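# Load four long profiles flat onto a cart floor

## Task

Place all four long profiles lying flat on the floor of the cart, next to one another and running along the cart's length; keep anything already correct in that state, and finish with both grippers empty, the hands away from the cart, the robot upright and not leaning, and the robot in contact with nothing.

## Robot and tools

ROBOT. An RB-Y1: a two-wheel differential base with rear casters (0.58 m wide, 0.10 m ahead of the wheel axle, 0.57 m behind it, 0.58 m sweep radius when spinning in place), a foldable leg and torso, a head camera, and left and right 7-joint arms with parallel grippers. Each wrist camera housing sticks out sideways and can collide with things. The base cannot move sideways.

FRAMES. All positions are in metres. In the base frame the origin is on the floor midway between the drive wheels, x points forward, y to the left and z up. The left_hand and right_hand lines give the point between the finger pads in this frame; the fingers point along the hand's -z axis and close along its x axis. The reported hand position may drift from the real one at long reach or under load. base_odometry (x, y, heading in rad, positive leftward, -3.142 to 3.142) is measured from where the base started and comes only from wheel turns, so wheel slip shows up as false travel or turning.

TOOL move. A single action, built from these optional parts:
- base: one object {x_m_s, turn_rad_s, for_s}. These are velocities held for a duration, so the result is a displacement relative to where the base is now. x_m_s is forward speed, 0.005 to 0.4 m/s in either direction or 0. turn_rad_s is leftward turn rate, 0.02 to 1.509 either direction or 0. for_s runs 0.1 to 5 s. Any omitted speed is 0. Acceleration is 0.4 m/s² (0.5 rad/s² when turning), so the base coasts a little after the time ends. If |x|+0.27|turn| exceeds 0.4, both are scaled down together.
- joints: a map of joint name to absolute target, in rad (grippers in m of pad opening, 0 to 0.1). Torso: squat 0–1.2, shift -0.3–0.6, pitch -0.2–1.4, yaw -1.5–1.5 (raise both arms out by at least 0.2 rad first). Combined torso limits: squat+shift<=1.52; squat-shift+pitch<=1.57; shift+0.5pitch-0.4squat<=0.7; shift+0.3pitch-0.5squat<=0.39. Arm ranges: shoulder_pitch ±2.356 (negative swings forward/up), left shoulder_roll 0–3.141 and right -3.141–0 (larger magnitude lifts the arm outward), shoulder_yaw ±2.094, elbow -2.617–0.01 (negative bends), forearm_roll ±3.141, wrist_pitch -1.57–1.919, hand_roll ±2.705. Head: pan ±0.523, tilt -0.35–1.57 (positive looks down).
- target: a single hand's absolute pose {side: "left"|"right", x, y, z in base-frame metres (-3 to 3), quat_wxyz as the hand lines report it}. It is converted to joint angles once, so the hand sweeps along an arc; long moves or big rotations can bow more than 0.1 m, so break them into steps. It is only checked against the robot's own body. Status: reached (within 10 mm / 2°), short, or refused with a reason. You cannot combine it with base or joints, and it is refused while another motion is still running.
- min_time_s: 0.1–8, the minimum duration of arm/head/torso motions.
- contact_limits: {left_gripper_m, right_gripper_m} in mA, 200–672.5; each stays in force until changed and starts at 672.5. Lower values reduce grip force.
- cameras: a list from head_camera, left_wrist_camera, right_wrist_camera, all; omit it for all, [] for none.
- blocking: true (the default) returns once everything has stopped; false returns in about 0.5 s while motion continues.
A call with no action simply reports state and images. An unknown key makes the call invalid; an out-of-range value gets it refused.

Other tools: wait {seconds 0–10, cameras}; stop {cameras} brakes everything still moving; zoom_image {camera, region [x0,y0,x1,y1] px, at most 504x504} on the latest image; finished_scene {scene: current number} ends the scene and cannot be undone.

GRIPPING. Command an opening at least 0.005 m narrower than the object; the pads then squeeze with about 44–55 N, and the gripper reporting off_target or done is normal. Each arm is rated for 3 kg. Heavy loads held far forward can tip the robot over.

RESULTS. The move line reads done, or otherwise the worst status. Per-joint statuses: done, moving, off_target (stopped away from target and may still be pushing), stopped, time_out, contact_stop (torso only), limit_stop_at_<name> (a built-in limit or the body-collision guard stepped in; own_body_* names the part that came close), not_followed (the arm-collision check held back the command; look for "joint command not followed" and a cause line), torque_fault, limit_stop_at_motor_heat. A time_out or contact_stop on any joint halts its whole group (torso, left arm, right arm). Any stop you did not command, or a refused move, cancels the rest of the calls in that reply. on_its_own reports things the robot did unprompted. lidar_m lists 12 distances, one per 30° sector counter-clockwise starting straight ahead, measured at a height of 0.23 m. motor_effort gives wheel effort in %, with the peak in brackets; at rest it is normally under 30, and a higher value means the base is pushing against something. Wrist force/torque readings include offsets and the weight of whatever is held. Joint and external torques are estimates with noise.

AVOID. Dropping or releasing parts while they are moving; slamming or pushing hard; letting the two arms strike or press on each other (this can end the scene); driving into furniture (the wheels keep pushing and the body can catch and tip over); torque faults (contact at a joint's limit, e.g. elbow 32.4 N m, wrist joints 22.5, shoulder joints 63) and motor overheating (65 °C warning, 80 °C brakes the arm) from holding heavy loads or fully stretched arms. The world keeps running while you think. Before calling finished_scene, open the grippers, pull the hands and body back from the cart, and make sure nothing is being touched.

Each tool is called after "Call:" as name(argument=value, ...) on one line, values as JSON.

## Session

Call:
move()

Call:
move(joints={"head_pan_rad":0.5,"head_tilt_rad":0.1}, cameras=["head_camera"])

Call:
move(joints={"head_pan_rad":-0.5,"head_tilt_rad":0.1}, cameras=["head_camera"])

Scene clock: 0.00 s.
Joint torques (N m): no reading
External joint torques (N m): no reading
Motor temperatures (°C): left_arm=[35 33 33 37 43 38 42] | right_arm=[36 38 31 38 39 39 36]
Wrist force (N): no reading
Wrist torque (N m): no reading
Wrist force, peak (N): no reading
base_odometry: x=+0.000 y=+0.000 heading=+0.000
lidar_m: 0.66 1.02 1.13 4.51 1.53 1.10 1.04 1.09 1.50 3.92 0.96 0.68
base_status: not commanded
joint_positions: torso_squat_rad=+0.350 torso_shift_rad=+0.000 torso_pitch_rad=+0.000 torso_yaw_rad=+0.000 left_shoulder_pitch_rad=+0.027 left_shoulder_roll_rad=+0.023 left_shoulder_yaw_rad=+0.023 left_elbow_rad=-0.260 left_forearm_roll_rad=+0.047 left_wrist_pitch_rad=-0.042 left_hand_roll_rad=+0.019 left_gripper_m=+0.101 right_shoulder_pitch_rad=+0.050 right_shoulder_roll_rad=-0.019 right_shoulder_yaw_rad=+0.014 right_elbow_rad=-0.220 right_forearm_roll_rad=+0.030 right_wrist_pitch_rad=-0.021 right_hand_roll_rad=+0.014 right_gripper_m=+0.100 head_pan_rad=+0.000 head_tilt_rad=+0.400
joint_status: not commanded
wheel_motors_off: 0
motor_effort: left_wheel=+1 right_wheel=-1
chest: x=-0.2280 y=+0.0003 z=+1.2475 quat_wxyz=(+1.000, +0.000, +0.000, +0.000) (m; base frame)
left_hand: x=-0.1122 y=+0.2419 z=+0.5729 quat_wxyz=(+0.989, +0.010, -0.138, +0.047) (m; base frame)
right_hand: x=-0.1521 y=-0.2342 z=+0.5669 quat_wxyz=(+0.995, -0.011, -0.097, +0.022) (m; base frame)
pictures: head_camera, left_wrist_camera, right_wrist_camera
camera_calibration:
head_camera: T_world_to_cam=[[-0.0585309, -0.998231, -0.0104574, 0.00906353], [-0.343625, 0.0299813, -0.938628, 1.3447], [0.937281, -0.0513453, -0.344772, 0.633381], [0, 0, 0, 1]] pos_world=[-0.131054, 0.00125279, 1.48064]
left_wrist_camera: T_world_to_cam=[[0.945363, 0.1089, 0.307295, -0.0969886], [-0.044305, -0.890906, 0.452021, -0.0164926], [0.322996, -0.440939, -0.837405, 0.701446], [0, 0, 0, 1]] pos_world=[-0.135606, 0.305163, 0.624653]
right_wrist_camera: T_world_to_cam=[[-0.979676, -0.0284522, -0.19856, -0.0414171], [-0.111246, 0.900773, 0.419801, -0.0137266], [0.166913, 0.433358, -0.88563, 0.703048], [0, 0, 0, 1]] pos_world=[-0.15945, -0.293485, 0.620179]

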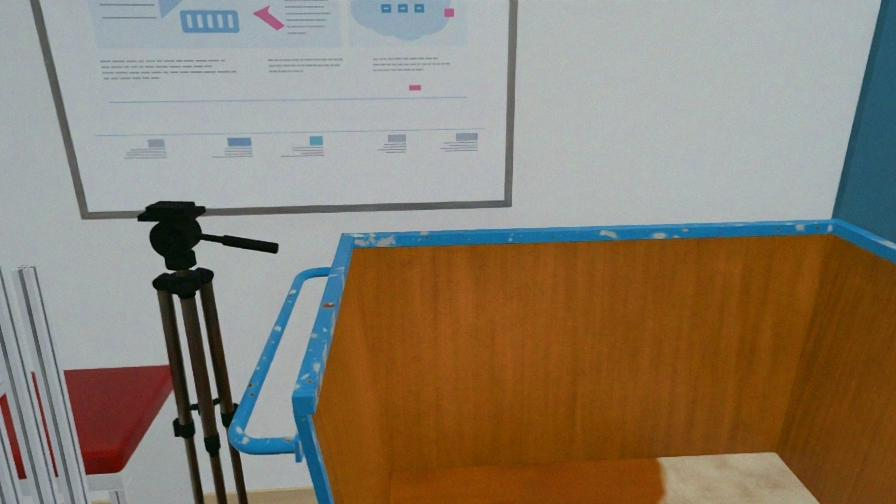

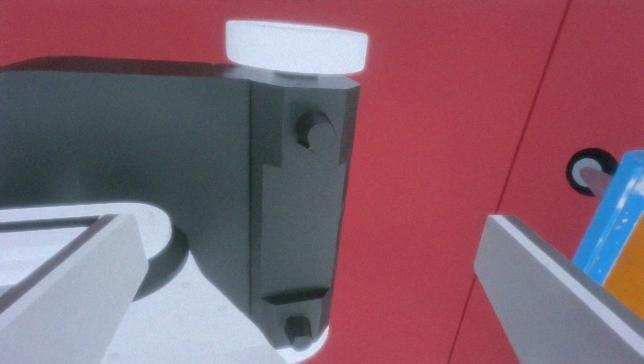

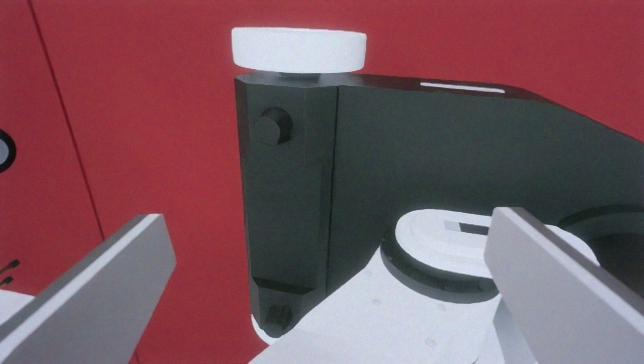

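Scene clock: 1.00 s.
Joint torques (N m): left_arm=[-2.3 0.82 0.04 -1.95 -0.23 -0.71 0.24] | right_arm=[-1.89 -1.03 0.16 -1.05 0.31 -0.53 -0.21]
External joint torques (N m): left_arm=[-0.13 0 -0.04 -0.61 -0.23 -0.1 0.26] | right_arm=[-0.68 -0.01 0.23 -0.42 0.27 -0.1 -0.22]
Wrist force (N): left_arm=[-3.1 0.5 -8.8] | right_arm=[-6.4 -4.6 -11.8]
Wrist torque (N m): left_arm=[-0.31 -0.36 0.20] | right_arm=[0.09 -0.58 -0.36]
Wrist force, peak (N): left_arm=[-2.8 0.5 -9.0] | right_arm=[-6.5 -4.6 -12.1]
move: done
base_odometry: x=+0.000 y=+0.000 heading=+0.000
lidar_m: 0.65 1.02 1.13 4.51 1.53 1.11 1.05 1.11 1.49 3.94 0.96 0.68
joint_positions: torso_squat_rad=+0.350 torso_shift_rad=+0.000 torso_pitch_rad=+0.000 torso_yaw_rad=+0.000 left_shoulder_pitch_rad=+0.027 left_shoulder_roll_rad=+0.023 left_shoulder_yaw_rad=+0.023 left_elbow_rad=-0.260 left_forearm_roll_rad=+0.047 left_wrist_pitch_rad=-0.042 left_hand_roll_rad=+0.019 left_gripper_m=+0.101 right_shoulder_pitch_rad=+0.050 right_shoulder_roll_rad=-0.019 right_shoulder_yaw_rad=+0.014 right_elbow_rad=-0.220 right_forearm_roll_rad=+0.030 right_wrist_pitch_rad=-0.021 right_hand_roll_rad=+0.014 right_gripper_m=+0.100 head_pan_rad=+0.500 head_tilt_rad=+0.100
joint_status: all done
wheel_motors_off: 0
motor_effort: left_wheel=+1(2) right_wheel=-3(3)
chest: x=-0.2280 y=+0.0003 z=+1.2475 quat_wxyz=(+1.000, +0.000, +0.000, +0.000) (m; base frame)
left_hand: x=-0.1122 y=+0.2419 z=+0.5729 quat_wxyz=(+0.989, +0.010, -0.138, +0.047) (m; base frame)
right_hand: x=-0.1521 y=-0.2342 z=+0.5669 quat_wxyz=(+0.995, -0.011, -0.097, +0.022) (m; base frame)
pictures: head_camera
camera_calibration:
head_camera: T_world_to_cam=[[0.432398, -0.901269, -0.027331, 0.134571], [-0.0594086, 0.00176925, -0.998232, 1.48954], [0.899724, 0.433257, -0.0527781, 0.202732], [0, 0, 0, 1]]

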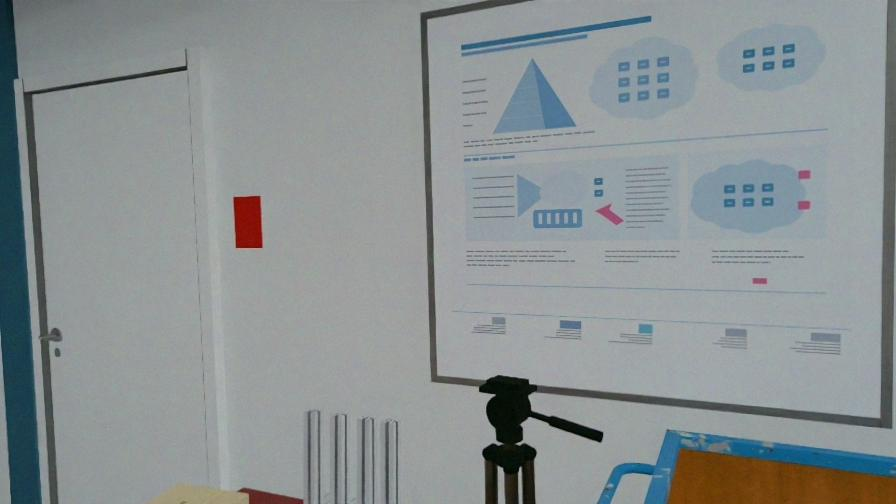

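Scene clock: 2.33 s.
Joint torques (N m): left_arm=[-2.57 0.3 -0.41 -1.68 -0.16 -0.54 -0.03] | right_arm=[-1.68 -1.08 0.8 -1.11 0.31 -0.53 -0.24]
External joint torques (N m): left_arm=[-0.39 -0.53 -0.49 -0.34 -0.16 0.07 -0.01] | right_arm=[-0.47 -0.06 0.87 -0.49 0.27 -0.1 -0.25]
Wrist force (N): left_arm=[-2.7 0.4 -8.8] | right_arm=[-6.3 -4.5 -11.6]
Wrist torque (N m): left_arm=[-0.29 -0.33 0.19] | right_arm=[0.06 -0.57 -0.36]
Wrist force, peak (N): left_arm=[-3.0 0.6 -9.0] | right_arm=[-6.4 -4.7 -12.0]
move: done
base_odometry: x=+0.000 y=+0.000 heading=+0.000
lidar_m: 0.64 1.01 1.15 4.51 1.53 1.11 1.04 1.09 1.50 3.93 0.94 0.69
joint_positions: torso_squat_rad=+0.350 torso_shift_rad=+0.000 torso_pitch_rad=+0.000 torso_yaw_rad=+0.000 left_shoulder_pitch_rad=+0.027 left_shoulder_roll_rad=+0.023 left_shoulder_yaw_rad=+0.023 left_elbow_rad=-0.260 left_forearm_roll_rad=+0.047 left_wrist_pitch_rad=-0.042 left_hand_roll_rad=+0.019 left_gripper_m=+0.101 right_shoulder_pitch_rad=+0.050 right_shoulder_roll_rad=-0.019 right_shoulder_yaw_rad=+0.014 right_elbow_rad=-0.220 right_forearm_roll_rad=+0.030 right_wrist_pitch_rad=-0.021 right_hand_roll_rad=+0.014 right_gripper_m=+0.100 head_pan_rad=-0.500 head_tilt_rad=+0.100
joint_status: all done
wheel_motors_off: 0
motor_effort: left_wheel=+1(2) right_wheel=+0(3)
chest: x=-0.2280 y=+0.0003 z=+1.2475 quat_wxyz=(+1.000, +0.000, +0.000, +0.000) (m; base frame)
left_hand: x=-0.1122 y=+0.2419 z=+0.5729 quat_wxyz=(+0.989, +0.010, -0.138, +0.047) (m; base frame)
right_hand: x=-0.1521 y=-0.2342 z=+0.5669 quat_wxyz=(+0.995, -0.011, -0.097, +0.022) (m; base frame)
pictures: head_camera
camera_calibration:
head_camera: T_world_to_cam=[[-0.524707, -0.850843, -0.0273675, -0.0625591], [-0.029944, 0.0505757, -0.998271, 1.49564], [0.850756, -0.52298, -0.052015, 0.192002], [0, 0, 0, 1]]

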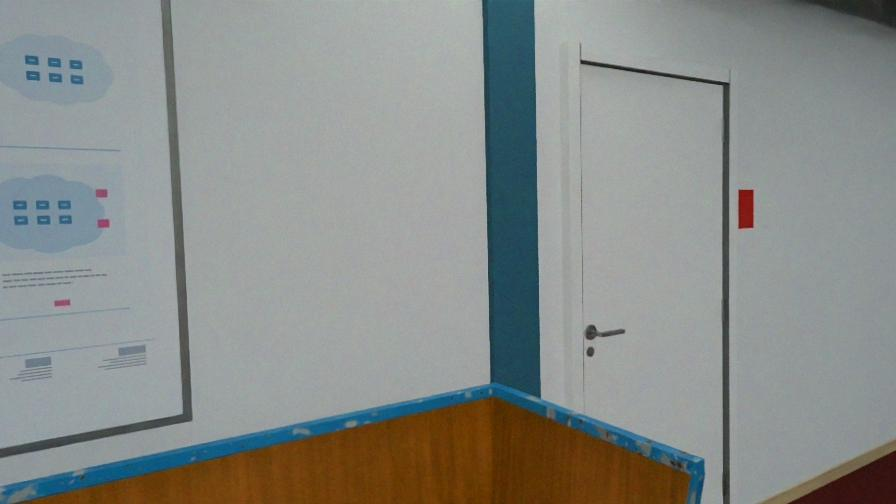

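Call:
move(joints={"head_pan_rad":0.5,"head_tilt_rad":0.65}, cameras=["head_camera"])

Call:
move(joints={"head_pan_rad":-0.2,"head_tilt_rad":0.7}, cameras=["head_camera"])

Call:
zoom_image(camera="head_camera", region=[0, 0, 504, 504])

Scene clock: 7.57 s.
Joint torques (N m): left_arm=[-2.53 0.19 -0.07 -1.72 -0.14 -0.57 0.17] | right_arm=[-1.75 -1.25 0.08 -1.38 0.25 -0.46 -0.27]
External joint torques (N m): left_arm=[-0.36 -0.63 -0.14 -0.39 -0.15 0.04 0.18] | right_arm=[-0.54 -0.23 0.16 -0.75 0.21 -0.03 -0.28]
Wrist force (N): left_arm=[-3.2 0.5 -8.7] | right_arm=[-6.2 -4.6 -11.9]
Wrist torque (N m): left_arm=[-0.31 -0.39 0.20] | right_arm=[0.07 -0.57 -0.35]
Wrist force, peak (N): left_arm=[-3.1 0.5 -9.0] | right_arm=[-6.3 -4.6 -12.0]
move: done
base_odometry: x=+0.000 y=+0.000 heading=+0.000
lidar_m: 0.65 1.02 1.13 4.53 1.55 1.11 1.05 1.10 1.48 3.93 0.95 0.68
joint_positions: torso_squat_rad=+0.350 torso_shift_rad=+0.000 torso_pitch_rad=+0.000 torso_yaw_rad=+0.000 left_shoulder_pitch_rad=+0.027 left_shoulder_roll_rad=+0.023 left_shoulder_yaw_rad=+0.023 left_elbow_rad=-0.260 left_forearm_roll_rad=+0.047 left_wrist_pitch_rad=-0.042 left_hand_roll_rad=+0.019 left_gripper_m=+0.101 right_shoulder_pitch_rad=+0.050 right_shoulder_roll_rad=-0.019 right_shoulder_yaw_rad=+0.014 right_elbow_rad=-0.220 right_forearm_roll_rad=+0.030 right_wrist_pitch_rad=-0.021 right_hand_roll_rad=+0.014 right_gripper_m=+0.100 head_pan_rad=+0.500 head_tilt_rad=+0.650
joint_status: all done
wheel_motors_off: 0
motor_effort: left_wheel=+1(2) right_wheel=-2(4)
chest: x=-0.2280 y=+0.0003 z=+1.2475 quat_wxyz=(+1.000, +0.000, +0.000, +0.000) (m; base frame)
left_hand: x=-0.1122 y=+0.2419 z=+0.5729 quat_wxyz=(+0.989, +0.010, -0.138, +0.047) (m; base frame)
right_hand: x=-0.1521 y=-0.2342 z=+0.5669 quat_wxyz=(+0.995, -0.011, -0.097, +0.022) (m; base frame)
pictures: head_camera
camera_calibration:
head_camera: T_world_to_cam=[[0.42634, -0.904553, 0.00429687, 0.0875414], [-0.51071, -0.244627, -0.824216, 1.14479], [0.746598, 0.349202, -0.566259, 0.914524], [0, 0, 0, 1]]

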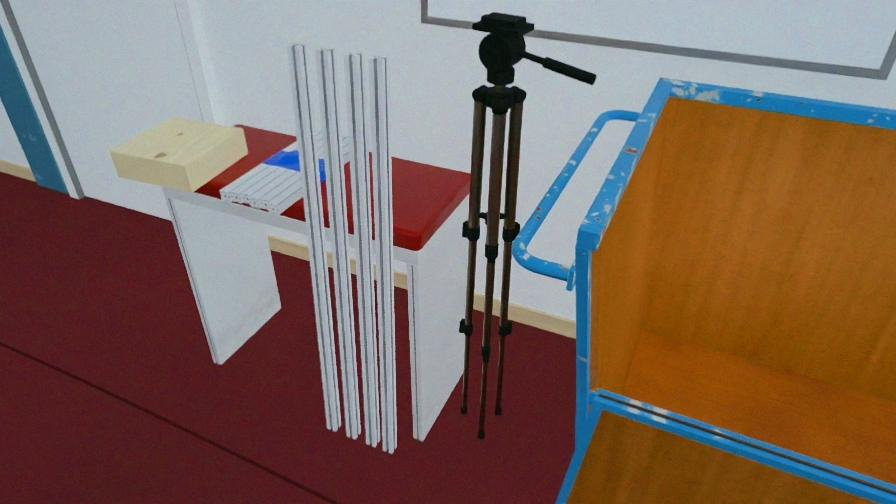

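Scene clock: 8.70 s.
Joint torques (N m): left_arm=[-1.96 1.02 -0.71 -1.58 0.08 -0.42 0.08] | right_arm=[-1.97 -0.55 0.16 -1.44 0.26 -0.62 -0.31]
External joint torques (N m): left_arm=[0.21 0.2 -0.78 -0.25 0.08 0.18 0.1] | right_arm=[-0.76 0.47 0.23 -0.81 0.22 -0.19 -0.32]
Wrist force (N): left_arm=[-2.5 0.5 -8.7] | right_arm=[-6.2 -4.5 -11.8]
Wrist torque (N m): left_arm=[-0.32 -0.31 0.18] | right_arm=[0.06 -0.56 -0.37]
Wrist force, peak (N): left_arm=[-3.0 0.6 -8.9] | right_arm=[-6.4 -4.5 -12.2]
move: done
base_odometry: x=+0.000 y=+0.000 heading=+0.000
lidar_m: 0.65 1.01 1.14 4.50 1.54 1.08 1.05 1.10 1.51 3.93 0.94 0.69
joint_positions: torso_squat_rad=+0.350 torso_shift_rad=+0.000 torso_pitch_rad=+0.000 torso_yaw_rad=+0.000 left_shoulder_pitch_rad=+0.027 left_shoulder_roll_rad=+0.023 left_shoulder_yaw_rad=+0.023 left_elbow_rad=-0.260 left_forearm_roll_rad=+0.047 left_wrist_pitch_rad=-0.042 left_hand_roll_rad=+0.019 left_gripper_m=+0.101 right_shoulder_pitch_rad=+0.050 right_shoulder_roll_rad=-0.019 right_shoulder_yaw_rad=+0.014 right_elbow_rad=-0.220 right_forearm_roll_rad=+0.030 right_wrist_pitch_rad=-0.021 right_hand_roll_rad=+0.014 right_gripper_m=+0.100 head_pan_rad=-0.200 head_tilt_rad=+0.700
joint_status: all done
wheel_motors_off: 0
motor_effort: left_wheel=+1(2) right_wheel=+0(2)
chest: x=-0.2280 y=+0.0003 z=+1.2475 quat_wxyz=(+1.000, +0.000, +0.000, +0.000) (m; base frame)
left_hand: x=-0.1122 y=+0.2419 z=+0.5729 quat_wxyz=(+0.989, +0.010, -0.138, +0.047) (m; base frame)
right_hand: x=-0.1521 y=-0.2342 z=+0.5669 quat_wxyz=(+0.995, -0.011, -0.097, +0.022) (m; base frame)
pictures: head_camera
camera_calibration:
head_camera: T_world_to_cam=[[-0.256359, -0.966554, 0.00731815, -0.0574344], [-0.58748, 0.149796, -0.795254, 1.08686], [0.767559, -0.208169, -0.606233, 0.976976], [0, 0, 0, 1]]

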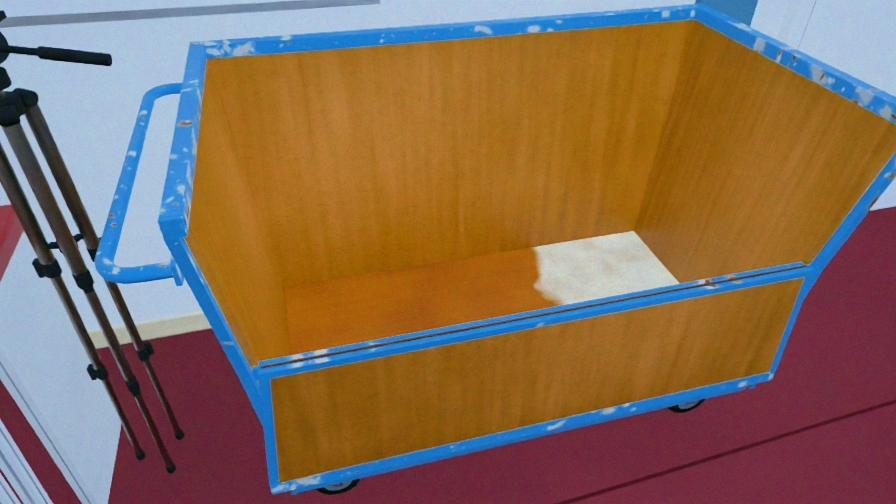

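Scaled by 1.000.

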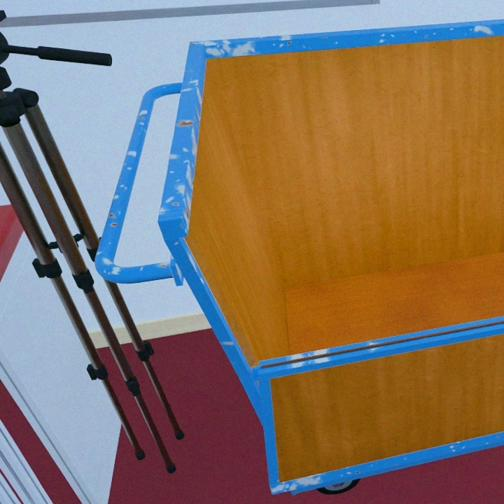

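Call:
move(base={"turn_rad_s":0.5,"for_s":3.14}, joints={"head_pan_rad":0,"head_tilt_rad":0.4,"left_gripper_m":0.055}, cameras=[])

Call:
move(base={"x_m_s":0.25,"for_s":2.07}, cameras=["head_camera"])

Call:
move(base={"turn_rad_s":-0.5,"for_s":3.14}, cameras=["head_camera"])

Call:
move(base={"x_m_s":-0.25,"for_s":0.85}, cameras=["head_camera"])

Scene clock: 39.73 s.
Joint torques (N m): left_arm=[-2.16 1.24 -0.31 -1.58 0.04 -0.68 0.25] | right_arm=[-1.62 -1.22 0.26 -1.33 0.28 -0.5 -0.29]
External joint torques (N m): left_arm=[0.01 0.41 -0.39 -0.24 0.03 -0.08 0.26] | right_arm=[-0.41 -0.2 0.34 -0.7 0.24 -0.06 -0.3]
Wrist force (N): left_arm=[-2.8 0.8 -9.0] | right_arm=[-6.5 -4.6 -11.6]
Wrist torque (N m): left_arm=[-0.34 -0.34 0.19] | right_arm=[0.07 -0.59 -0.36]
Wrist force, peak (N): left_arm=[-3.2 0.5 -9.4] | right_arm=[-6.5 -4.6 -12.1]
move: done
base_odometry: x=+0.000 y=+0.000 heading=+1.566
lidar_m: 4.47 1.55 1.10 1.05 1.08 1.48 3.92 0.96 0.69 0.65 1.01 1.14
base_status: done (sent for 3.13 of 3.13 s)
joint_positions: torso_squat_rad=+0.350 torso_shift_rad=+0.000 torso_pitch_rad=+0.000 torso_yaw_rad=+0.000 left_shoulder_pitch_rad=+0.027 left_shoulder_roll_rad=+0.023 left_shoulder_yaw_rad=+0.023 left_elbow_rad=-0.260 left_forearm_roll_rad=+0.047 left_wrist_pitch_rad=-0.042 left_hand_roll_rad=+0.019 left_gripper_m=+0.055 right_shoulder_pitch_rad=+0.050 right_shoulder_roll_rad=-0.019 right_shoulder_yaw_rad=+0.014 right_elbow_rad=-0.220 right_forearm_roll_rad=+0.030 right_wrist_pitch_rad=-0.021 right_hand_roll_rad=+0.014 right_gripper_m=+0.100 head_pan_rad=+0.000 head_tilt_rad=+0.400
joint_status: all done
wheel_motors_off: 0
motor_effort: left_wheel=+5(35) right_wheel=+17(41)
chest: x=-0.2280 y=+0.0003 z=+1.2475 quat_wxyz=(+1.000, +0.000, +0.000, +0.000) (m; base frame)
left_hand: x=-0.1122 y=+0.2419 z=+0.5729 quat_wxyz=(+0.989, +0.010, -0.138, +0.047) (m; base frame)
right_hand: x=-0.1521 y=-0.2342 z=+0.5669 quat_wxyz=(+0.995, -0.011, -0.097, +0.022) (m; base frame)
pictures: none

Scene clock: 42.87 s.
Joint torques (N m): left_arm=[-1.95 1.33 -0.03 -1.34 -0.04 -0.39 0.19] | right_arm=[-1.08 -0.87 0.15 -0.88 0.21 -0.47 -0.17]
External joint torques (N m): left_arm=[0.23 0.51 -0.1 -0.01 -0.04 0.22 0.2] | right_arm=[0.14 0.15 0.22 -0.25 0.17 -0.03 -0.18]
Wrist force (N): left_arm=[-2.9 0.2 -8.8] | right_arm=[-6.2 -4.7 -11.7]
Wrist torque (N m): left_arm=[-0.25 -0.38 0.21] | right_arm=[0.10 -0.56 -0.36]
Wrist force, peak (N): left_arm=[-3.1 0.5 -9.0] | right_arm=[-6.2 -4.5 -12.1]
move: done
base_odometry: x=+0.002 y=+0.516 heading=+1.567
lidar_m: 4.48 1.56 1.12 1.06 1.11 1.50 3.96 0.95 0.76 0.82 0.83 2.05
base_status: done (sent for 2.07 of 2.07 s)
joint_positions: torso_squat_rad=+0.350 torso_shift_rad=+0.000 torso_pitch_rad=+0.000 torso_yaw_rad=+0.000 left_shoulder_pitch_rad=+0.027 left_shoulder_roll_rad=+0.023 left_shoulder_yaw_rad=+0.023 left_elbow_rad=-0.260 left_forearm_roll_rad=+0.047 left_wrist_pitch_rad=-0.042 left_hand_roll_rad=+0.019 left_gripper_m=+0.055 right_shoulder_pitch_rad=+0.050 right_shoulder_roll_rad=-0.019 right_shoulder_yaw_rad=+0.014 right_elbow_rad=-0.220 right_forearm_roll_rad=+0.030 right_wrist_pitch_rad=-0.021 right_hand_roll_rad=+0.014 right_gripper_m=+0.100 head_pan_rad=+0.000 head_tilt_rad=+0.400
wheel_motors_off: 0
motor_effort: left_wheel=+11(52) right_wheel=-15(51)
chest: x=-0.2280 y=+0.0003 z=+1.2475 quat_wxyz=(+1.000, +0.000, +0.000, +0.000) (m; base frame)
left_hand: x=-0.1121 y=+0.2419 z=+0.5729 quat_wxyz=(+0.989, +0.010, -0.138, +0.047) (m; base frame)
right_hand: x=-0.1520 y=-0.2342 z=+0.5669 quat_wxyz=(+0.995, -0.011, -0.097, +0.022) (m; base frame)
pictures: head_camera
camera_calibration:
head_camera: T_world_to_cam=[[-0.0585541, -0.99823, -0.0104529, 0.00905334], [-0.343708, 0.0299897, -0.938598, 1.34466], [0.937249, -0.051366, -0.344855, 0.633443], [0, 0, 0, 1]]

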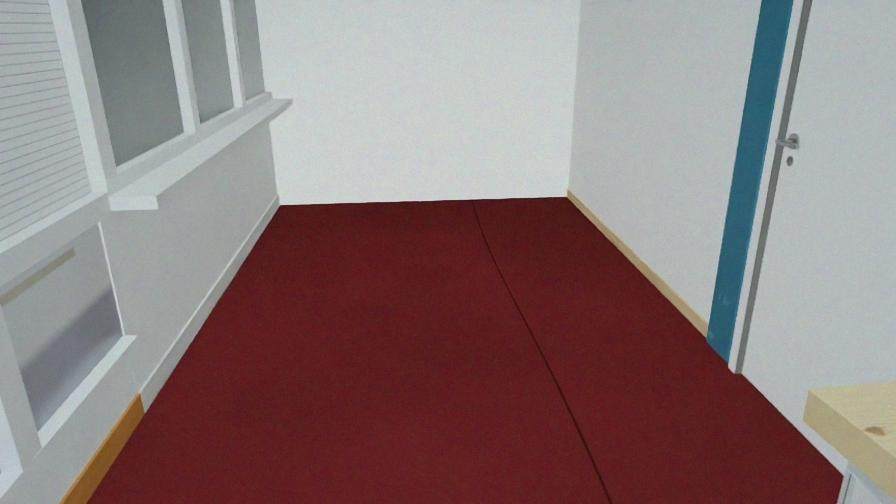

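Scene clock: 47.37 s.
Joint torques (N m): left_arm=[-2.01 0.82 -0.14 -1.52 0.07 -0.71 0.13] | right_arm=[-1.47 -1.14 0.32 -1.15 0.04 -0.62 -0.22]
External joint torques (N m): left_arm=[0.16 0.01 -0.21 -0.19 0.06 -0.1 0.15] | right_arm=[-0.25 -0.11 0.39 -0.52 0 -0.19 -0.23]
Wrist force (N): left_arm=[-3.1 0.4 -9.0] | right_arm=[-6.4 -4.7 -11.7]
Wrist torque (N m): left_arm=[-0.27 -0.39 0.20] | right_arm=[0.08 -0.58 -0.37]
Wrist force, peak (N): left_arm=[-3.4 0.5 -9.0] | right_arm=[-6.2 -4.7 -12.2]
move: done
base_odometry: x=+0.002 y=+0.516 heading=+0.001
lidar_m: 0.80 0.82 2.04 4.50 1.53 1.11 1.06 1.10 1.53 3.97 0.97 0.75
base_status: done (sent for 3.13 of 3.13 s)
joint_positions: torso_squat_rad=+0.350 torso_shift_rad=+0.000 torso_pitch_rad=+0.000 torso_yaw_rad=+0.000 left_shoulder_pitch_rad=+0.027 left_shoulder_roll_rad=+0.023 left_shoulder_yaw_rad=+0.023 left_elbow_rad=-0.260 left_forearm_roll_rad=+0.047 left_wrist_pitch_rad=-0.042 left_hand_roll_rad=+0.019 left_gripper_m=+0.055 right_shoulder_pitch_rad=+0.050 right_shoulder_roll_rad=-0.019 right_shoulder_yaw_rad=+0.014 right_elbow_rad=-0.220 right_forearm_roll_rad=+0.030 right_wrist_pitch_rad=-0.021 right_hand_roll_rad=+0.014 right_gripper_m=+0.100 head_pan_rad=+0.000 head_tilt_rad=+0.400
wheel_motors_off: 0
motor_effort: left_wheel=+19(40) right_wheel=+4(53)
chest: x=-0.2280 y=+0.0003 z=+1.2475 quat_wxyz=(+1.000, +0.000, +0.000, +0.000) (m; base frame)
left_hand: x=-0.1121 y=+0.2419 z=+0.5729 quat_wxyz=(+0.989, +0.010, -0.138, +0.047) (m; base frame)
right_hand: x=-0.1520 y=-0.2342 z=+0.5669 quat_wxyz=(+0.995, -0.011, -0.097, +0.022) (m; base frame)
pictures: head_camera
camera_calibration:
head_camera: T_world_to_cam=[[-0.0585537, -0.99823, -0.0104407, 0.00904952], [-0.343698, 0.0299775, -0.938602, 1.34466], [0.937253, -0.0513702, -0.344844, 0.633441], [0, 0, 0, 1]]

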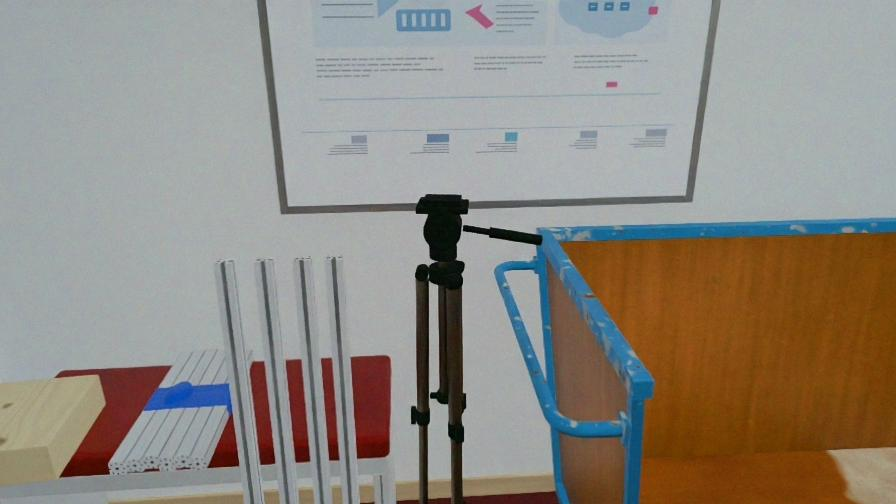

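Scene clock: 49.43 s.
Joint torques (N m): left_arm=[-2.53 0.75 -0.43 -1.62 -0.43 -0.34 0.18] | right_arm=[-2.01 -0.77 -0.21 -1.27 0.08 -0.48 -0.19]
External joint torques (N m): left_arm=[-0.36 -0.07 -0.51 -0.29 -0.44 0.27 0.19] | right_arm=[-0.8 0.25 -0.14 -0.64 0.04 -0.04 -0.2]
Wrist force (N): left_arm=[-3.4 0.2 -8.7] | right_arm=[-6.1 -4.5 -11.9]
Wrist torque (N m): left_arm=[-0.27 -0.41 0.21] | right_arm=[0.08 -0.54 -0.36]
Wrist force, peak (N): left_arm=[-3.3 0.6 -9.0] | right_arm=[-6.7 -4.7 -11.9]
move: done
base_odometry: x=-0.215 y=+0.516 heading=-0.001
lidar_m: 1.01 1.05 2.35 3.59 1.23 0.89 0.84 0.88 1.20 3.19 1.29 0.95
base_status: done (sent for 0.87 of 0.87 s)
joint_positions: torso_squat_rad=+0.350 torso_shift_rad=+0.000 torso_pitch_rad=+0.000 torso_yaw_rad=+0.000 left_shoulder_pitch_rad=+0.027 left_shoulder_roll_rad=+0.023 left_shoulder_yaw_rad=+0.023 left_elbow_rad=-0.260 left_forearm_roll_rad=+0.047 left_wrist_pitch_rad=-0.042 left_hand_roll_rad=+0.019 left_gripper_m=+0.055 right_shoulder_pitch_rad=+0.050 right_shoulder_roll_rad=-0.019 right_shoulder_yaw_rad=+0.014 right_elbow_rad=-0.220 right_forearm_roll_rad=+0.030 right_wrist_pitch_rad=-0.021 right_hand_roll_rad=+0.014 right_gripper_m=+0.100 head_pan_rad=+0.000 head_tilt_rad=+0.400
wheel_motors_off: 0
motor_effort: left_wheel=-18(47) right_wheel=+27(41)
chest: x=-0.2281 y=+0.0003 z=+1.2475 quat_wxyz=(+1.000, +0.000, +0.000, +0.000) (m; base frame)
left_hand: x=-0.1123 y=+0.2419 z=+0.5729 quat_wxyz=(+0.989, +0.010, -0.138, +0.047) (m; base frame)
right_hand: x=-0.1522 y=-0.2342 z=+0.5669 quat_wxyz=(+0.995, -0.011, -0.097, +0.022) (m; base frame)
pictures: head_camera
camera_calibration:
head_camera: T_world_to_cam=[[-0.0585518, -0.99823, -0.0104522, 0.00905698], [-0.343535, 0.0299787, -0.938661, 1.34473], [0.937313, -0.0513696, -0.344682, 0.633352], [0, 0, 0, 1]]

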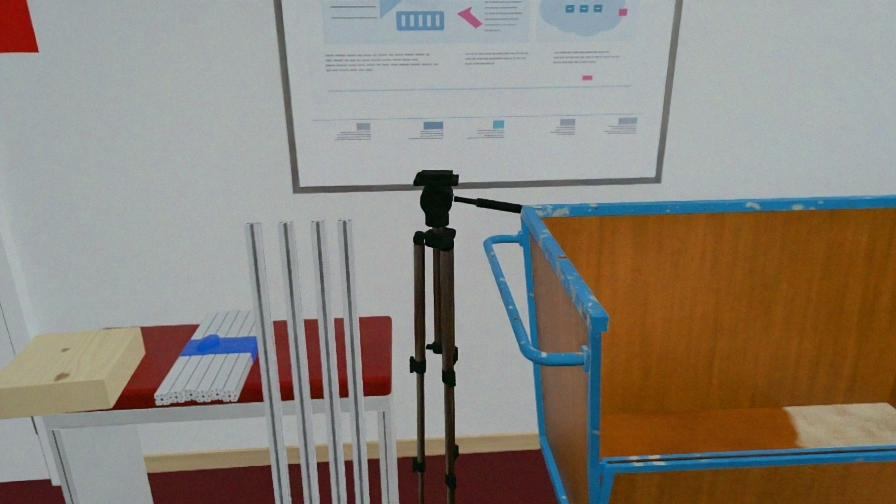

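Call:
move(joints={"left_shoulder_roll_rad":0.492,"right_shoulder_roll_rad":-0.2,"right_shoulder_pitch_rad":-0.036,"left_elbow_rad":-2.419,"left_shoulder_yaw_rad":-0.308,"left_shoulder_pitch_rad":-0.3}, min_time_s=3, cameras=[])

Call:
move(joints={"torso_squat_rad":0.8,"torso_shift_rad":0.35,"torso_pitch_rad":1.0,"head_tilt_rad":-0.3,"left_shoulder_pitch_rad":-0.923,"left_forearm_roll_rad":-0.643,"left_wrist_pitch_rad":1.075,"left_hand_roll_rad":-0.813}, min_time_s=4, cameras=["head_camera","left_wrist_camera"])

Scene clock: 59.67 s.
Joint torques (N m): left_arm=[-11.33 3.36 3.87 -4.78 -0.13 -0.64 0.14] | right_arm=[-5.42 -8.04 -0.51 -2.01 0.28 -0.59 -0.36]
External joint torques (N m): left_arm=[-0.85 0.78 -0.81 0.6 -0.23 0.14 0.16] | right_arm=[-1.91 -1.74 0.03 -0.58 0.24 -0.03 -0.37]
Wrist force (N): left_arm=[-4.0 -2.6 1.2] | right_arm=[-6.5 -3.4 -11.7]
Wrist torque (N m): left_arm=[-0.09 -0.41 0.29] | right_arm=[0.02 -0.53 -0.35]
Wrist force, peak (N): left_arm=[-5.2 -0.5 -8.5] | right_arm=[-6.5 -4.5 -12.1]
move: done
base_odometry: x=-0.215 y=+0.516 heading=-0.001
lidar_m: 1.02 1.05 2.37 3.60 1.23 0.88 0.84 0.89 1.20 3.19 1.27 0.96
joint_positions: torso_squat_rad=+0.350 torso_shift_rad=+0.000 torso_pitch_rad=+0.000 torso_yaw_rad=+0.000 left_shoulder_pitch_rad=-0.300 left_shoulder_roll_rad=+0.492 left_shoulder_yaw_rad=-0.308 left_elbow_rad=-2.419 left_forearm_roll_rad=+0.047 left_wrist_pitch_rad=-0.042 left_hand_roll_rad=+0.019 left_gripper_m=+0.055 right_shoulder_pitch_rad=-0.036 right_shoulder_roll_rad=-0.200 right_shoulder_yaw_rad=+0.014 right_elbow_rad=-0.220 right_forearm_roll_rad=+0.030 right_wrist_pitch_rad=-0.021 right_hand_roll_rad=+0.014 right_gripper_m=+0.100 head_pan_rad=+0.000 head_tilt_rad=+0.400
joint_status: all done
wheel_motors_off: 0
motor_effort: left_wheel=-19(20) right_wheel=+24(26)
chest: x=-0.2281 y=+0.0003 z=+1.2475 quat_wxyz=(+1.000, +0.000, +0.000, +0.000) (m; base frame)
left_hand: x=+0.0905 y=+0.0525 z=+1.4360 quat_wxyz=(+0.221, -0.096, -0.926, -0.291) (m; base frame)
right_hand: x=-0.0898 y=-0.3670 z=+0.5902 quat_wxyz=(+0.985, -0.101, -0.134, +0.045) (m; base frame)
pictures: none

Scene clock: 64.00 s.
Joint torques (N m): left_arm=[-8.97 3.1 2.08 -8.33 -1.53 -1.44 -0.18] | right_arm=[20.1 -4.39 -0.21 8.16 0.02 1.4 -0.24]
External joint torques (N m): left_arm=[-1.18 1.07 -0.72 0.17 -0.47 -0.08 -0.19] | right_arm=[-2.49 -1.12 0.42 0.08 0.2 0.11 -0.2]
Wrist force (N): left_arm=[-0.7 -6.2 -4.7] | right_arm=[-0.8 -4.4 -10.4]
Wrist torque (N m): left_arm=[0.06 -0.19 0.26] | right_arm=[0.13 -0.23 -0.27]
Wrist force, peak (N): left_arm=[-1.4 -6.6 -4.9] | right_arm=[-5.9 -3.6 -12.0]
move: done
base_odometry: x=-0.215 y=+0.516 heading=+0.000
lidar_m: 1.01 1.06 2.36 3.59 1.23 0.87 0.85 0.87 1.21 3.20 1.26 0.94
joint_positions: torso_squat_rad=+0.800 torso_shift_rad=+0.350 torso_pitch_rad=+1.000 torso_yaw_rad=+0.000 left_shoulder_pitch_rad=-0.923 left_shoulder_roll_rad=+0.492 left_shoulder_yaw_rad=-0.308 left_elbow_rad=-2.419 left_forearm_roll_rad=-0.643 left_wrist_pitch_rad=+1.075 left_hand_roll_rad=-0.813 left_gripper_m=+0.055 right_shoulder_pitch_rad=-0.036 right_shoulder_roll_rad=-0.200 right_shoulder_yaw_rad=+0.014 right_elbow_rad=-0.220 right_forearm_roll_rad=+0.030 right_wrist_pitch_rad=-0.021 right_hand_roll_rad=+0.014 right_gripper_m=+0.100 head_pan_rad=+0.000 head_tilt_rad=-0.300
joint_status: all done
wheel_motors_off: 0
motor_effort: left_wheel=-9(20) right_wheel=+8(25)
chest: x=+0.1997 y=+0.0003 z=+0.9058 quat_wxyz=(+0.878, +0.000, +0.479, +0.000) (m; base frame)
left_hand: x=+0.6793 y=+0.1360 z=+0.7786 quat_wxyz=(+0.529, +0.468, -0.469, -0.530) (m; base frame)
right_hand: x=-0.2788 y=-0.3670 z=+0.4344 quat_wxyz=(+0.928, -0.067, +0.355, +0.088) (m; base frame)
pictures: head_camera, left_wrist_camera
camera_calibration:
head_camera: T_world_to_cam=[[-0.0586781, -0.998252, 0.00707082, 0.0211946], [-0.605847, 0.0299809, -0.795016, 1.07825], [0.793414, -0.0509338, -0.606547, 0.243487], [0, 0, 0, 1]]
left_wrist_camera: T_world_to_cam=[[-0.0340674, -0.999081, 0.0260115, 0.138105], [-0.579953, -0.00143407, -0.814649, 1.06039], [0.813938, -0.0428384, -0.579371, -0.0172102], [0, 0, 0, 1]]

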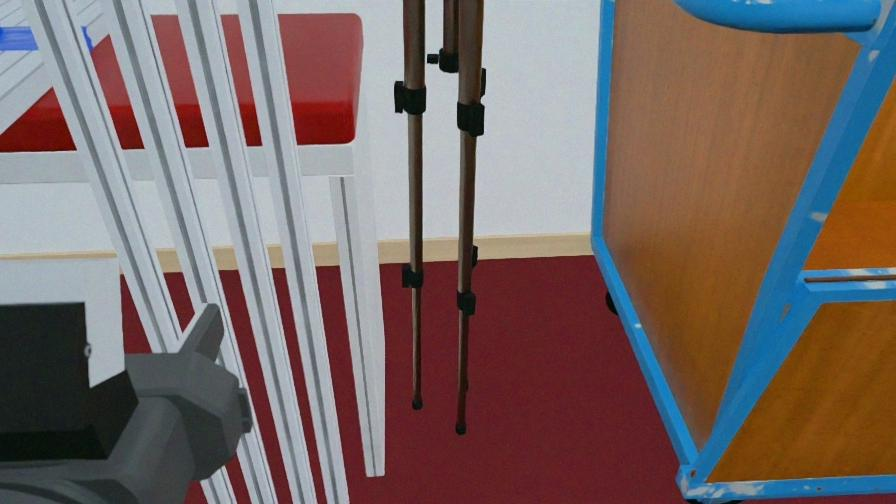

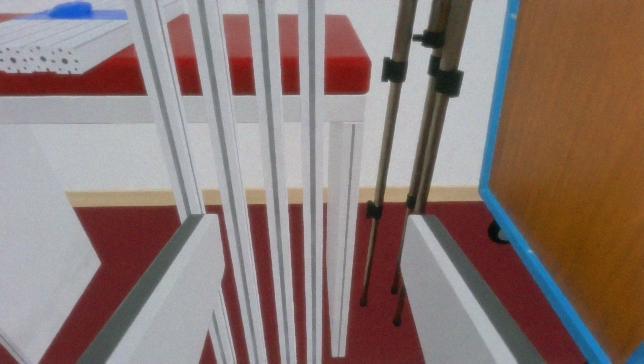

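Call:
move(target={"side":"left","x":0.69,"y":0.135,"z":0.549,"quat_wxyz":[0.530,0.468,-0.468,-0.530]}, min_time_s=2.5, cameras=[])

Call:
move(base={"x_m_s":0.2,"for_s":1.3}, cameras=["head_camera","left_wrist_camera"])

Scene clock: 71.27 s.
Joint torques (N m): left_arm=[-7.09 -0.47 0.83 -9.03 -1.64 0.79 0.3] | right_arm=[20.9 -4.76 -0.37 8.17 0.02 1.35 -0.15]
External joint torques (N m): left_arm=[0.27 -1.43 -0.77 0.01 -0.71 0.28 0.29] | right_arm=[-1.69 -1.48 0.25 0.09 0.2 0.07 -0.11]
Wrist force (N): left_arm=[-0.6 -5.9 -4.5] | right_arm=[-0.6 -4.5 -10.3]
Wrist torque (N m): left_arm=[0.04 -0.21 0.25] | right_arm=[0.12 -0.21 -0.28]
Wrist force, peak (N): left_arm=[-0.6 -6.3 -5.1] | right_arm=[-0.7 -4.5 -10.8]
move: done
base_odometry: x=-0.215 y=+0.516 heading=+0.000
lidar_m: 1.01 1.05 2.36 3.60 1.24 0.88 0.84 0.87 1.18 3.19 1.27 0.96
joint_positions: torso_squat_rad=+0.800 torso_shift_rad=+0.350 torso_pitch_rad=+1.000 torso_yaw_rad=+0.000 left_shoulder_pitch_rad=-0.854 left_shoulder_roll_rad=+0.353 left_shoulder_yaw_rad=-0.334 left_elbow_rad=-1.529 left_forearm_roll_rad=-1.611 left_wrist_pitch_rad=+0.599 left_hand_roll_rad=+0.285 left_gripper_m=+0.055 right_shoulder_pitch_rad=-0.036 right_shoulder_roll_rad=-0.200 right_shoulder_yaw_rad=+0.014 right_elbow_rad=-0.220 right_forearm_roll_rad=+0.030 right_wrist_pitch_rad=-0.021 right_hand_roll_rad=+0.014 right_gripper_m=+0.100 head_pan_rad=+0.000 head_tilt_rad=-0.300
joint_status: all done
wheel_motors_off: 0
motor_effort: left_wheel=-8(10) right_wheel=+6(9)
chest: x=+0.1997 y=+0.0003 z=+0.9058 quat_wxyz=(+0.878, +0.000, +0.479, +0.000) (m; base frame)
left_hand: x=+0.6900 y=+0.1350 z=+0.5493 quat_wxyz=(+0.530, +0.467, -0.467, -0.531) (m; base frame)
left_hand_status: reached (checked arc, planned for 2.5 s): 0 mm and 0.1 deg off.
right_hand: x=-0.2788 y=-0.3670 z=+0.4344 quat_wxyz=(+0.928, -0.067, +0.355, +0.088) (m; base frame)
pictures: none

Scene clock: 73.80 s.
Joint torques (N m): left_arm=[-6.96 0.07 0.64 -8.87 -1.19 0.82 0.4] | right_arm=[21.39 -5.13 -0.57 8.1 0.04 1.18 -0.43]
External joint torques (N m): left_arm=[0.4 -0.89 -0.96 0.17 -0.26 0.31 0.39] | right_arm=[-1.2 -1.86 0.06 0.02 0.22 -0.11 -0.39]
Wrist force (N): left_arm=[-0.7 -5.8 -4.4] | right_arm=[-0.6 -4.4 -10.3]
Wrist torque (N m): left_arm=[0.03 -0.24 0.24] | right_arm=[0.11 -0.21 -0.27]
Wrist force, peak (N): left_arm=[-0.7 -5.9 -5.1] | right_arm=[-0.8 -4.4 -10.8]
move: done
base_odometry: x=+0.045 y=+0.516 heading=+0.000
lidar_m: 0.75 0.78 1.17 4.69 1.63 1.15 1.10 1.15 1.55 4.11 0.91 0.71
base_status: done (sent for 1.3 of 1.3 s)
joint_positions: torso_squat_rad=+0.800 torso_shift_rad=+0.350 torso_pitch_rad=+1.000 torso_yaw_rad=+0.000 left_shoulder_pitch_rad=-0.854 left_shoulder_roll_rad=+0.353 left_shoulder_yaw_rad=-0.334 left_elbow_rad=-1.529 left_forearm_roll_rad=-1.611 left_wrist_pitch_rad=+0.599 left_hand_roll_rad=+0.285 left_gripper_m=+0.055 right_shoulder_pitch_rad=-0.036 right_shoulder_roll_rad=-0.200 right_shoulder_yaw_rad=+0.014 right_elbow_rad=-0.220 right_forearm_roll_rad=+0.030 right_wrist_pitch_rad=-0.021 right_hand_roll_rad=+0.014 right_gripper_m=+0.100 head_pan_rad=+0.000 head_tilt_rad=-0.300
wheel_motors_off: 0
motor_effort: left_wheel=+2(21) right_wheel=-1(34)
chest: x=+0.1997 y=+0.0003 z=+0.9058 quat_wxyz=(+0.878, +0.000, +0.479, +0.000) (m; base frame)
left_hand: x=+0.6900 y=+0.1350 z=+0.5493 quat_wxyz=(+0.530, +0.467, -0.467, -0.531) (m; base frame)
right_hand: x=-0.2787 y=-0.3671 z=+0.4343 quat_wxyz=(+0.928, -0.067, +0.355, +0.088) (m; base frame)
pictures: head_camera, left_wrist_camera
camera_calibration:
head_camera: T_world_to_cam=[[-0.0586783, -0.998252, 0.00706803, 0.021196], [-0.605805, 0.0299806, -0.795048, 1.07826], [0.793447, -0.050934, -0.606505, 0.243462], [0, 0, 0, 1]]
left_wrist_camera: T_world_to_cam=[[-0.0320727, -0.999189, 0.0243609, 0.143066], [-0.583027, -0.0010937, -0.812452, 0.880639], [0.811819, -0.0402606, -0.582519, -0.155956], [0, 0, 0, 1]]

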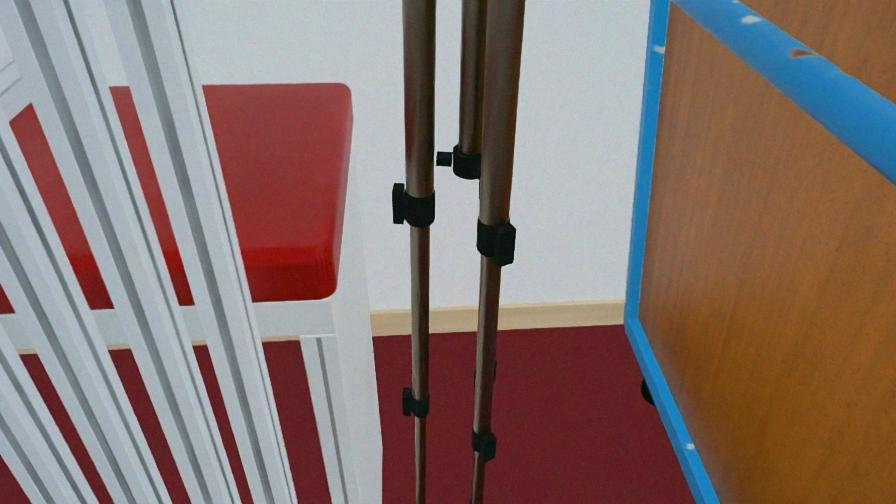

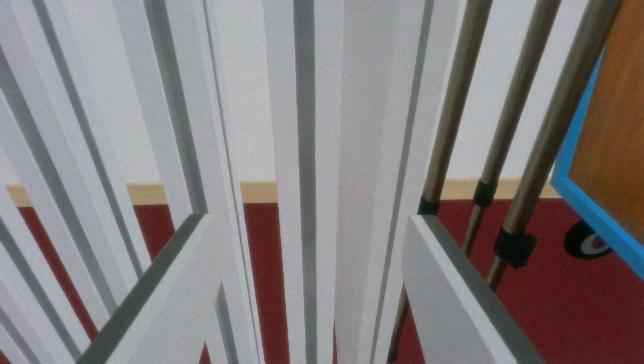

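Call:
move(target={"side":"left","x":0.69,"y":0.138,"z":0.549,"quat_wxyz":[0.530,0.468,-0.468,-0.530]}, min_time_s=1, cameras=[])

Call:
move(base={"x_m_s":0.1,"for_s":0.9}, cameras=["left_wrist_camera"])

Scene clock: 83.77 s.
Joint torques (N m): left_arm=[-6.66 2.44 2.62 -8.43 -1.54 0.97 0.58] | right_arm=[20.76 -4.33 -0.58 8.11 0.03 1.3 -0.35]
External joint torques (N m): left_arm=[0.66 1.36 0.95 0.58 -0.61 0.44 0.56] | right_arm=[-1.83 -1.06 0.04 0.03 0.21 0.01 -0.32]
Wrist force (N): left_arm=[-0.4 -5.6 -4.6] | right_arm=[-0.5 -4.3 -10.5]
Wrist torque (N m): left_arm=[-0.02 -0.19 0.24] | right_arm=[0.09 -0.19 -0.27]
Wrist force, peak (N): left_arm=[-0.3 -6.2 -5.0] | right_arm=[-0.5 -4.6 -10.6]
move: done
base_odometry: x=+0.045 y=+0.516 heading=+0.000
lidar_m: 0.76 0.78 1.16 4.68 1.62 1.15 1.10 1.14 1.58 4.12 0.92 0.71
joint_positions: torso_squat_rad=+0.800 torso_shift_rad=+0.350 torso_pitch_rad=+1.000 torso_yaw_rad=+0.000 left_shoulder_pitch_rad=-0.852 left_shoulder_roll_rad=+0.359 left_shoulder_yaw_rad=-0.334 left_elbow_rad=-1.529 left_forearm_roll_rad=-1.615 left_wrist_pitch_rad=+0.599 left_hand_roll_rad=+0.297 left_gripper_m=+0.055 right_shoulder_pitch_rad=-0.036 right_shoulder_roll_rad=-0.200 right_shoulder_yaw_rad=+0.014 right_elbow_rad=-0.220 right_forearm_roll_rad=+0.030 right_wrist_pitch_rad=-0.021 right_hand_roll_rad=+0.014 right_gripper_m=+0.100 head_pan_rad=+0.000 head_tilt_rad=-0.300
joint_status: all done
wheel_motors_off: 0
motor_effort: left_wheel=+2(3) right_wheel=-3(4)
chest: x=+0.1997 y=+0.0003 z=+0.9058 quat_wxyz=(+0.878, +0.000, +0.479, +0.000) (m; base frame)
left_hand: x=+0.6900 y=+0.1377 z=+0.5491 quat_wxyz=(+0.530, +0.468, -0.468, -0.530) (m; base frame)
left_hand_status: reached (checked arc, planned for 1.0 s): 0 mm and 0.0 deg off.
right_hand: x=-0.2787 y=-0.3671 z=+0.4343 quat_wxyz=(+0.928, -0.067, +0.355, +0.088) (m; base frame)
pictures: none

Scene clock: 85.73 s.
Joint torques (N m): left_arm=[-7.28 2.58 2.24 -8.81 -1.46 1.14 0.72] | right_arm=[20.82 -5 -0.76 8.27 -0.03 1.42 -0.53]
External joint torques (N m): left_arm=[0.03 1.49 0.57 0.2 -0.52 0.61 0.71] | right_arm=[-1.77 -1.72 -0.13 0.19 0.15 0.13 -0.5]
Wrist force (N): left_arm=[-0.5 -6.2 -4.6] | right_arm=[-0.4 -4.4 -10.3]
Wrist torque (N m): left_arm=[0.06 -0.21 0.23] | right_arm=[0.10 -0.20 -0.28]
Wrist force, peak (N): left_arm=[-0.3 -6.3 -4.8] | right_arm=[-0.4 -4.4 -10.6]
move: done
base_odometry: x=+0.135 y=+0.516 heading=+0.000
lidar_m: 0.66 0.67 1.06 4.99 1.73 1.25 1.19 1.24 1.69 4.43 0.77 0.62
base_status: done (sent for 0.9 of 0.9 s)
joint_positions: torso_squat_rad=+0.800 torso_shift_rad=+0.350 torso_pitch_rad=+1.000 torso_yaw_rad=+0.000 left_shoulder_pitch_rad=-0.852 left_shoulder_roll_rad=+0.359 left_shoulder_yaw_rad=-0.334 left_elbow_rad=-1.529 left_forearm_roll_rad=-1.615 left_wrist_pitch_rad=+0.599 left_hand_roll_rad=+0.297 left_gripper_m=+0.055 right_shoulder_pitch_rad=-0.036 right_shoulder_roll_rad=-0.200 right_shoulder_yaw_rad=+0.014 right_elbow_rad=-0.220 right_forearm_roll_rad=+0.030 right_wrist_pitch_rad=-0.021 right_hand_roll_rad=+0.014 right_gripper_m=+0.100 head_pan_rad=+0.000 head_tilt_rad=-0.300
wheel_motors_off: 0
motor_effort: left_wheel=-2(31) right_wheel=+1(23)
chest: x=+0.1996 y=+0.0003 z=+0.9058 quat_wxyz=(+0.878, +0.000, +0.479, +0.000) (m; base frame)
left_hand: x=+0.6899 y=+0.1378 z=+0.5490 quat_wxyz=(+0.530, +0.468, -0.468, -0.530) (m; base frame)
right_hand: x=-0.2787 y=-0.3671 z=+0.4343 quat_wxyz=(+0.928, -0.067, +0.355, +0.088) (m; base frame)
pictures: left_wrist_camera
camera_calibration:
left_wrist_camera: T_world_to_cam=[[-0.0316432, -0.999184, 0.0250941, 0.145121], [-0.581446, -0.00201898, -0.813583, 0.880021], [0.81297, -0.0403352, -0.580907, -0.157617], [0, 0, 0, 1]]

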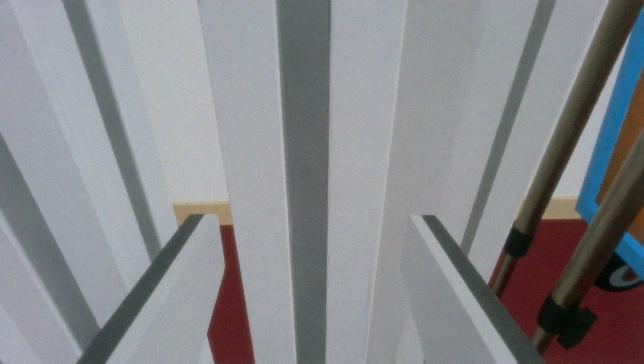

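Call:
move(base={"x_m_s":0.1,"for_s":0.36}, cameras=["left_wrist_camera","head_camera"])

Scene clock: 91.40 s.
Joint torques (N m): left_arm=[-26.26 10.93 16.85 -5.18 1.27 -0.17 0.72] | right_arm=[21.53 -3.93 -0.76 8.21 0.01 1.43 -0.34]
External joint torques (N m): left_arm=[-19.02 9.91 15.21 3.82 2.2 -0.7 0.71] | right_arm=[-1.03 -0.65 -0.13 0.14 0.19 0.15 -0.3]
Wrist force (N): left_arm=[17.5 7.6 81.4] | right_arm=[-0.7 -4.4 -10.6]
Wrist torque (N m): left_arm=[0.18 3.70 -0.39] | right_arm=[0.12 -0.22 -0.27]
Wrist force, peak (N): left_arm=[23.1 14.2 116.8] | right_arm=[-0.4 -4.3 -10.8]
move: done
base_odometry: x=+0.171 y=+0.516 heading=-0.001
lidar_m: 0.65 0.64 1.03 4.85 1.79 1.28 1.22 1.28 1.73 4.62 0.69 0.61
base_status: done (sent for 0.37 of 0.37 s)
joint_positions: torso_squat_rad=+0.800 torso_shift_rad=+0.349 torso_pitch_rad=+0.999 torso_yaw_rad=+0.000 left_shoulder_pitch_rad=-0.847 left_shoulder_roll_rad=+0.357 left_shoulder_yaw_rad=-0.337 left_elbow_rad=-1.530 left_forearm_roll_rad=-1.616 left_wrist_pitch_rad=+0.600 left_hand_roll_rad=+0.297 left_gripper_m=+0.055 right_shoulder_pitch_rad=-0.036 right_shoulder_roll_rad=-0.200 right_shoulder_yaw_rad=+0.014 right_elbow_rad=-0.220 right_forearm_roll_rad=+0.030 right_wrist_pitch_rad=-0.021 right_hand_roll_rad=+0.014 right_gripper_m=+0.100 head_pan_rad=+0.000 head_tilt_rad=-0.300
wheel_motors_off: 0
motor_effort: left_wheel=+18(29) right_wheel=+29(41)
chest: x=+0.1991 y=+0.0002 z=+0.9061 quat_wxyz=(+0.878, +0.000, +0.479, +0.000) (m; base frame)
left_hand: x=+0.6873 y=+0.1363 z=+0.5478 quat_wxyz=(+0.531, +0.466, -0.468, -0.531) (m; base frame)
right_hand: x=-0.2788 y=-0.3671 z=+0.4341 quat_wxyz=(+0.929, -0.067, +0.354, +0.088) (m; base frame)
pictures: head_camera, left_wrist_camera
camera_calibration:
head_camera: T_world_to_cam=[[-0.058655, -0.998254, 0.00691743, 0.0212391], [-0.605079, 0.0300398, -0.795599, 1.07853], [0.794002, -0.0508514, -0.605785, 0.243294], [0, 0, 0, 1]]
left_wrist_camera: T_world_to_cam=[[-0.033814, -0.999082, 0.0262934, 0.144371], [-0.584504, -0.00157117, -0.811389, 0.878405], [0.810686, -0.0428049, -0.583915, -0.152645], [0, 0, 0, 1]]

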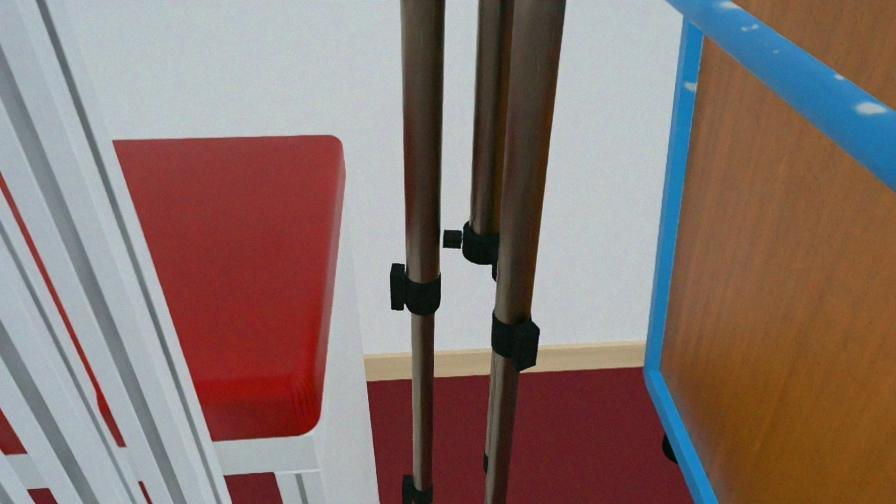

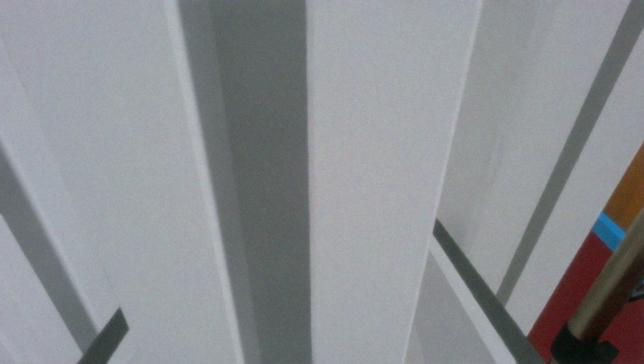

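Call:
move(base={"x_m_s":-0.1,"for_s":0.2}, cameras=["left_wrist_camera"])

Scene clock: 95.03 s.
Joint torques (N m): left_arm=[-8.17 2.12 1.88 -8.86 -0.79 0.57 0.39] | right_arm=[20.3 -4.12 0 7.83 -0.1 1.42 -0.14]
External joint torques (N m): left_arm=[-0.85 1.03 0.2 0.15 0.14 0.04 0.37] | right_arm=[-2.29 -0.85 0.63 -0.26 0.08 0.13 -0.1]
Wrist force (N): left_arm=[-0.5 -5.9 -4.7] | right_arm=[-0.5 -4.3 -10.4]
Wrist torque (N m): left_arm=[0.03 -0.19 0.23] | right_arm=[0.11 -0.20 -0.27]
Wrist force, peak (N): left_arm=[17.8 8.0 82.2] | right_arm=[-0.5 -4.5 -10.7]
move: done
base_odometry: x=+0.155 y=+0.516 heading=+0.000
lidar_m: 0.65 0.67 1.05 4.94 1.77 1.26 1.21 1.25 1.72 4.51 0.73 0.63
base_status: done (sent for 0.2 of 0.2 s)
joint_positions: torso_squat_rad=+0.800 torso_shift_rad=+0.350 torso_pitch_rad=+1.000 torso_yaw_rad=+0.000 left_shoulder_pitch_rad=-0.852 left_shoulder_roll_rad=+0.359 left_shoulder_yaw_rad=-0.334 left_elbow_rad=-1.529 left_forearm_roll_rad=-1.615 left_wrist_pitch_rad=+0.599 left_hand_roll_rad=+0.297 left_gripper_m=+0.055 right_shoulder_pitch_rad=-0.036 right_shoulder_roll_rad=-0.200 right_shoulder_yaw_rad=+0.014 right_elbow_rad=-0.220 right_forearm_roll_rad=+0.030 right_wrist_pitch_rad=-0.021 right_hand_roll_rad=+0.014 right_gripper_m=+0.100 head_pan_rad=+0.000 head_tilt_rad=-0.300
wheel_motors_off: 0
motor_effort: left_wheel=+12(34) right_wheel=-8(39)
chest: x=+0.1996 y=+0.0003 z=+0.9058 quat_wxyz=(+0.878, +0.000, +0.479, +0.000) (m; base frame)
left_hand: x=+0.6898 y=+0.1378 z=+0.5490 quat_wxyz=(+0.530, +0.468, -0.468, -0.530) (m; base frame)
right_hand: x=-0.2788 y=-0.3671 z=+0.4344 quat_wxyz=(+0.928, -0.067, +0.355, +0.088) (m; base frame)
pictures: left_wrist_camera
camera_calibration:
left_wrist_camera: T_world_to_cam=[[-0.0316151, -0.99919, 0.0248765, 0.145235], [-0.581463, -0.00185728, -0.813571, 0.879952], [0.812958, -0.0401859, -0.580934, -0.157508], [0, 0, 0, 1]]

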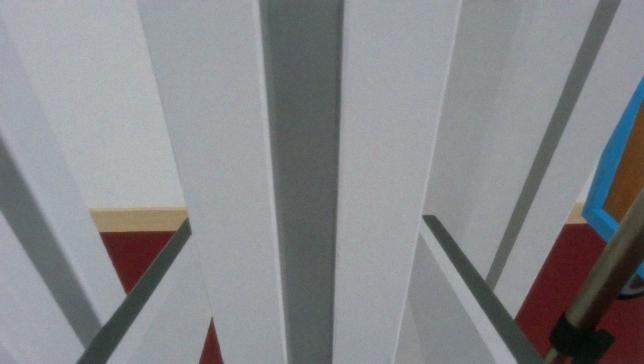

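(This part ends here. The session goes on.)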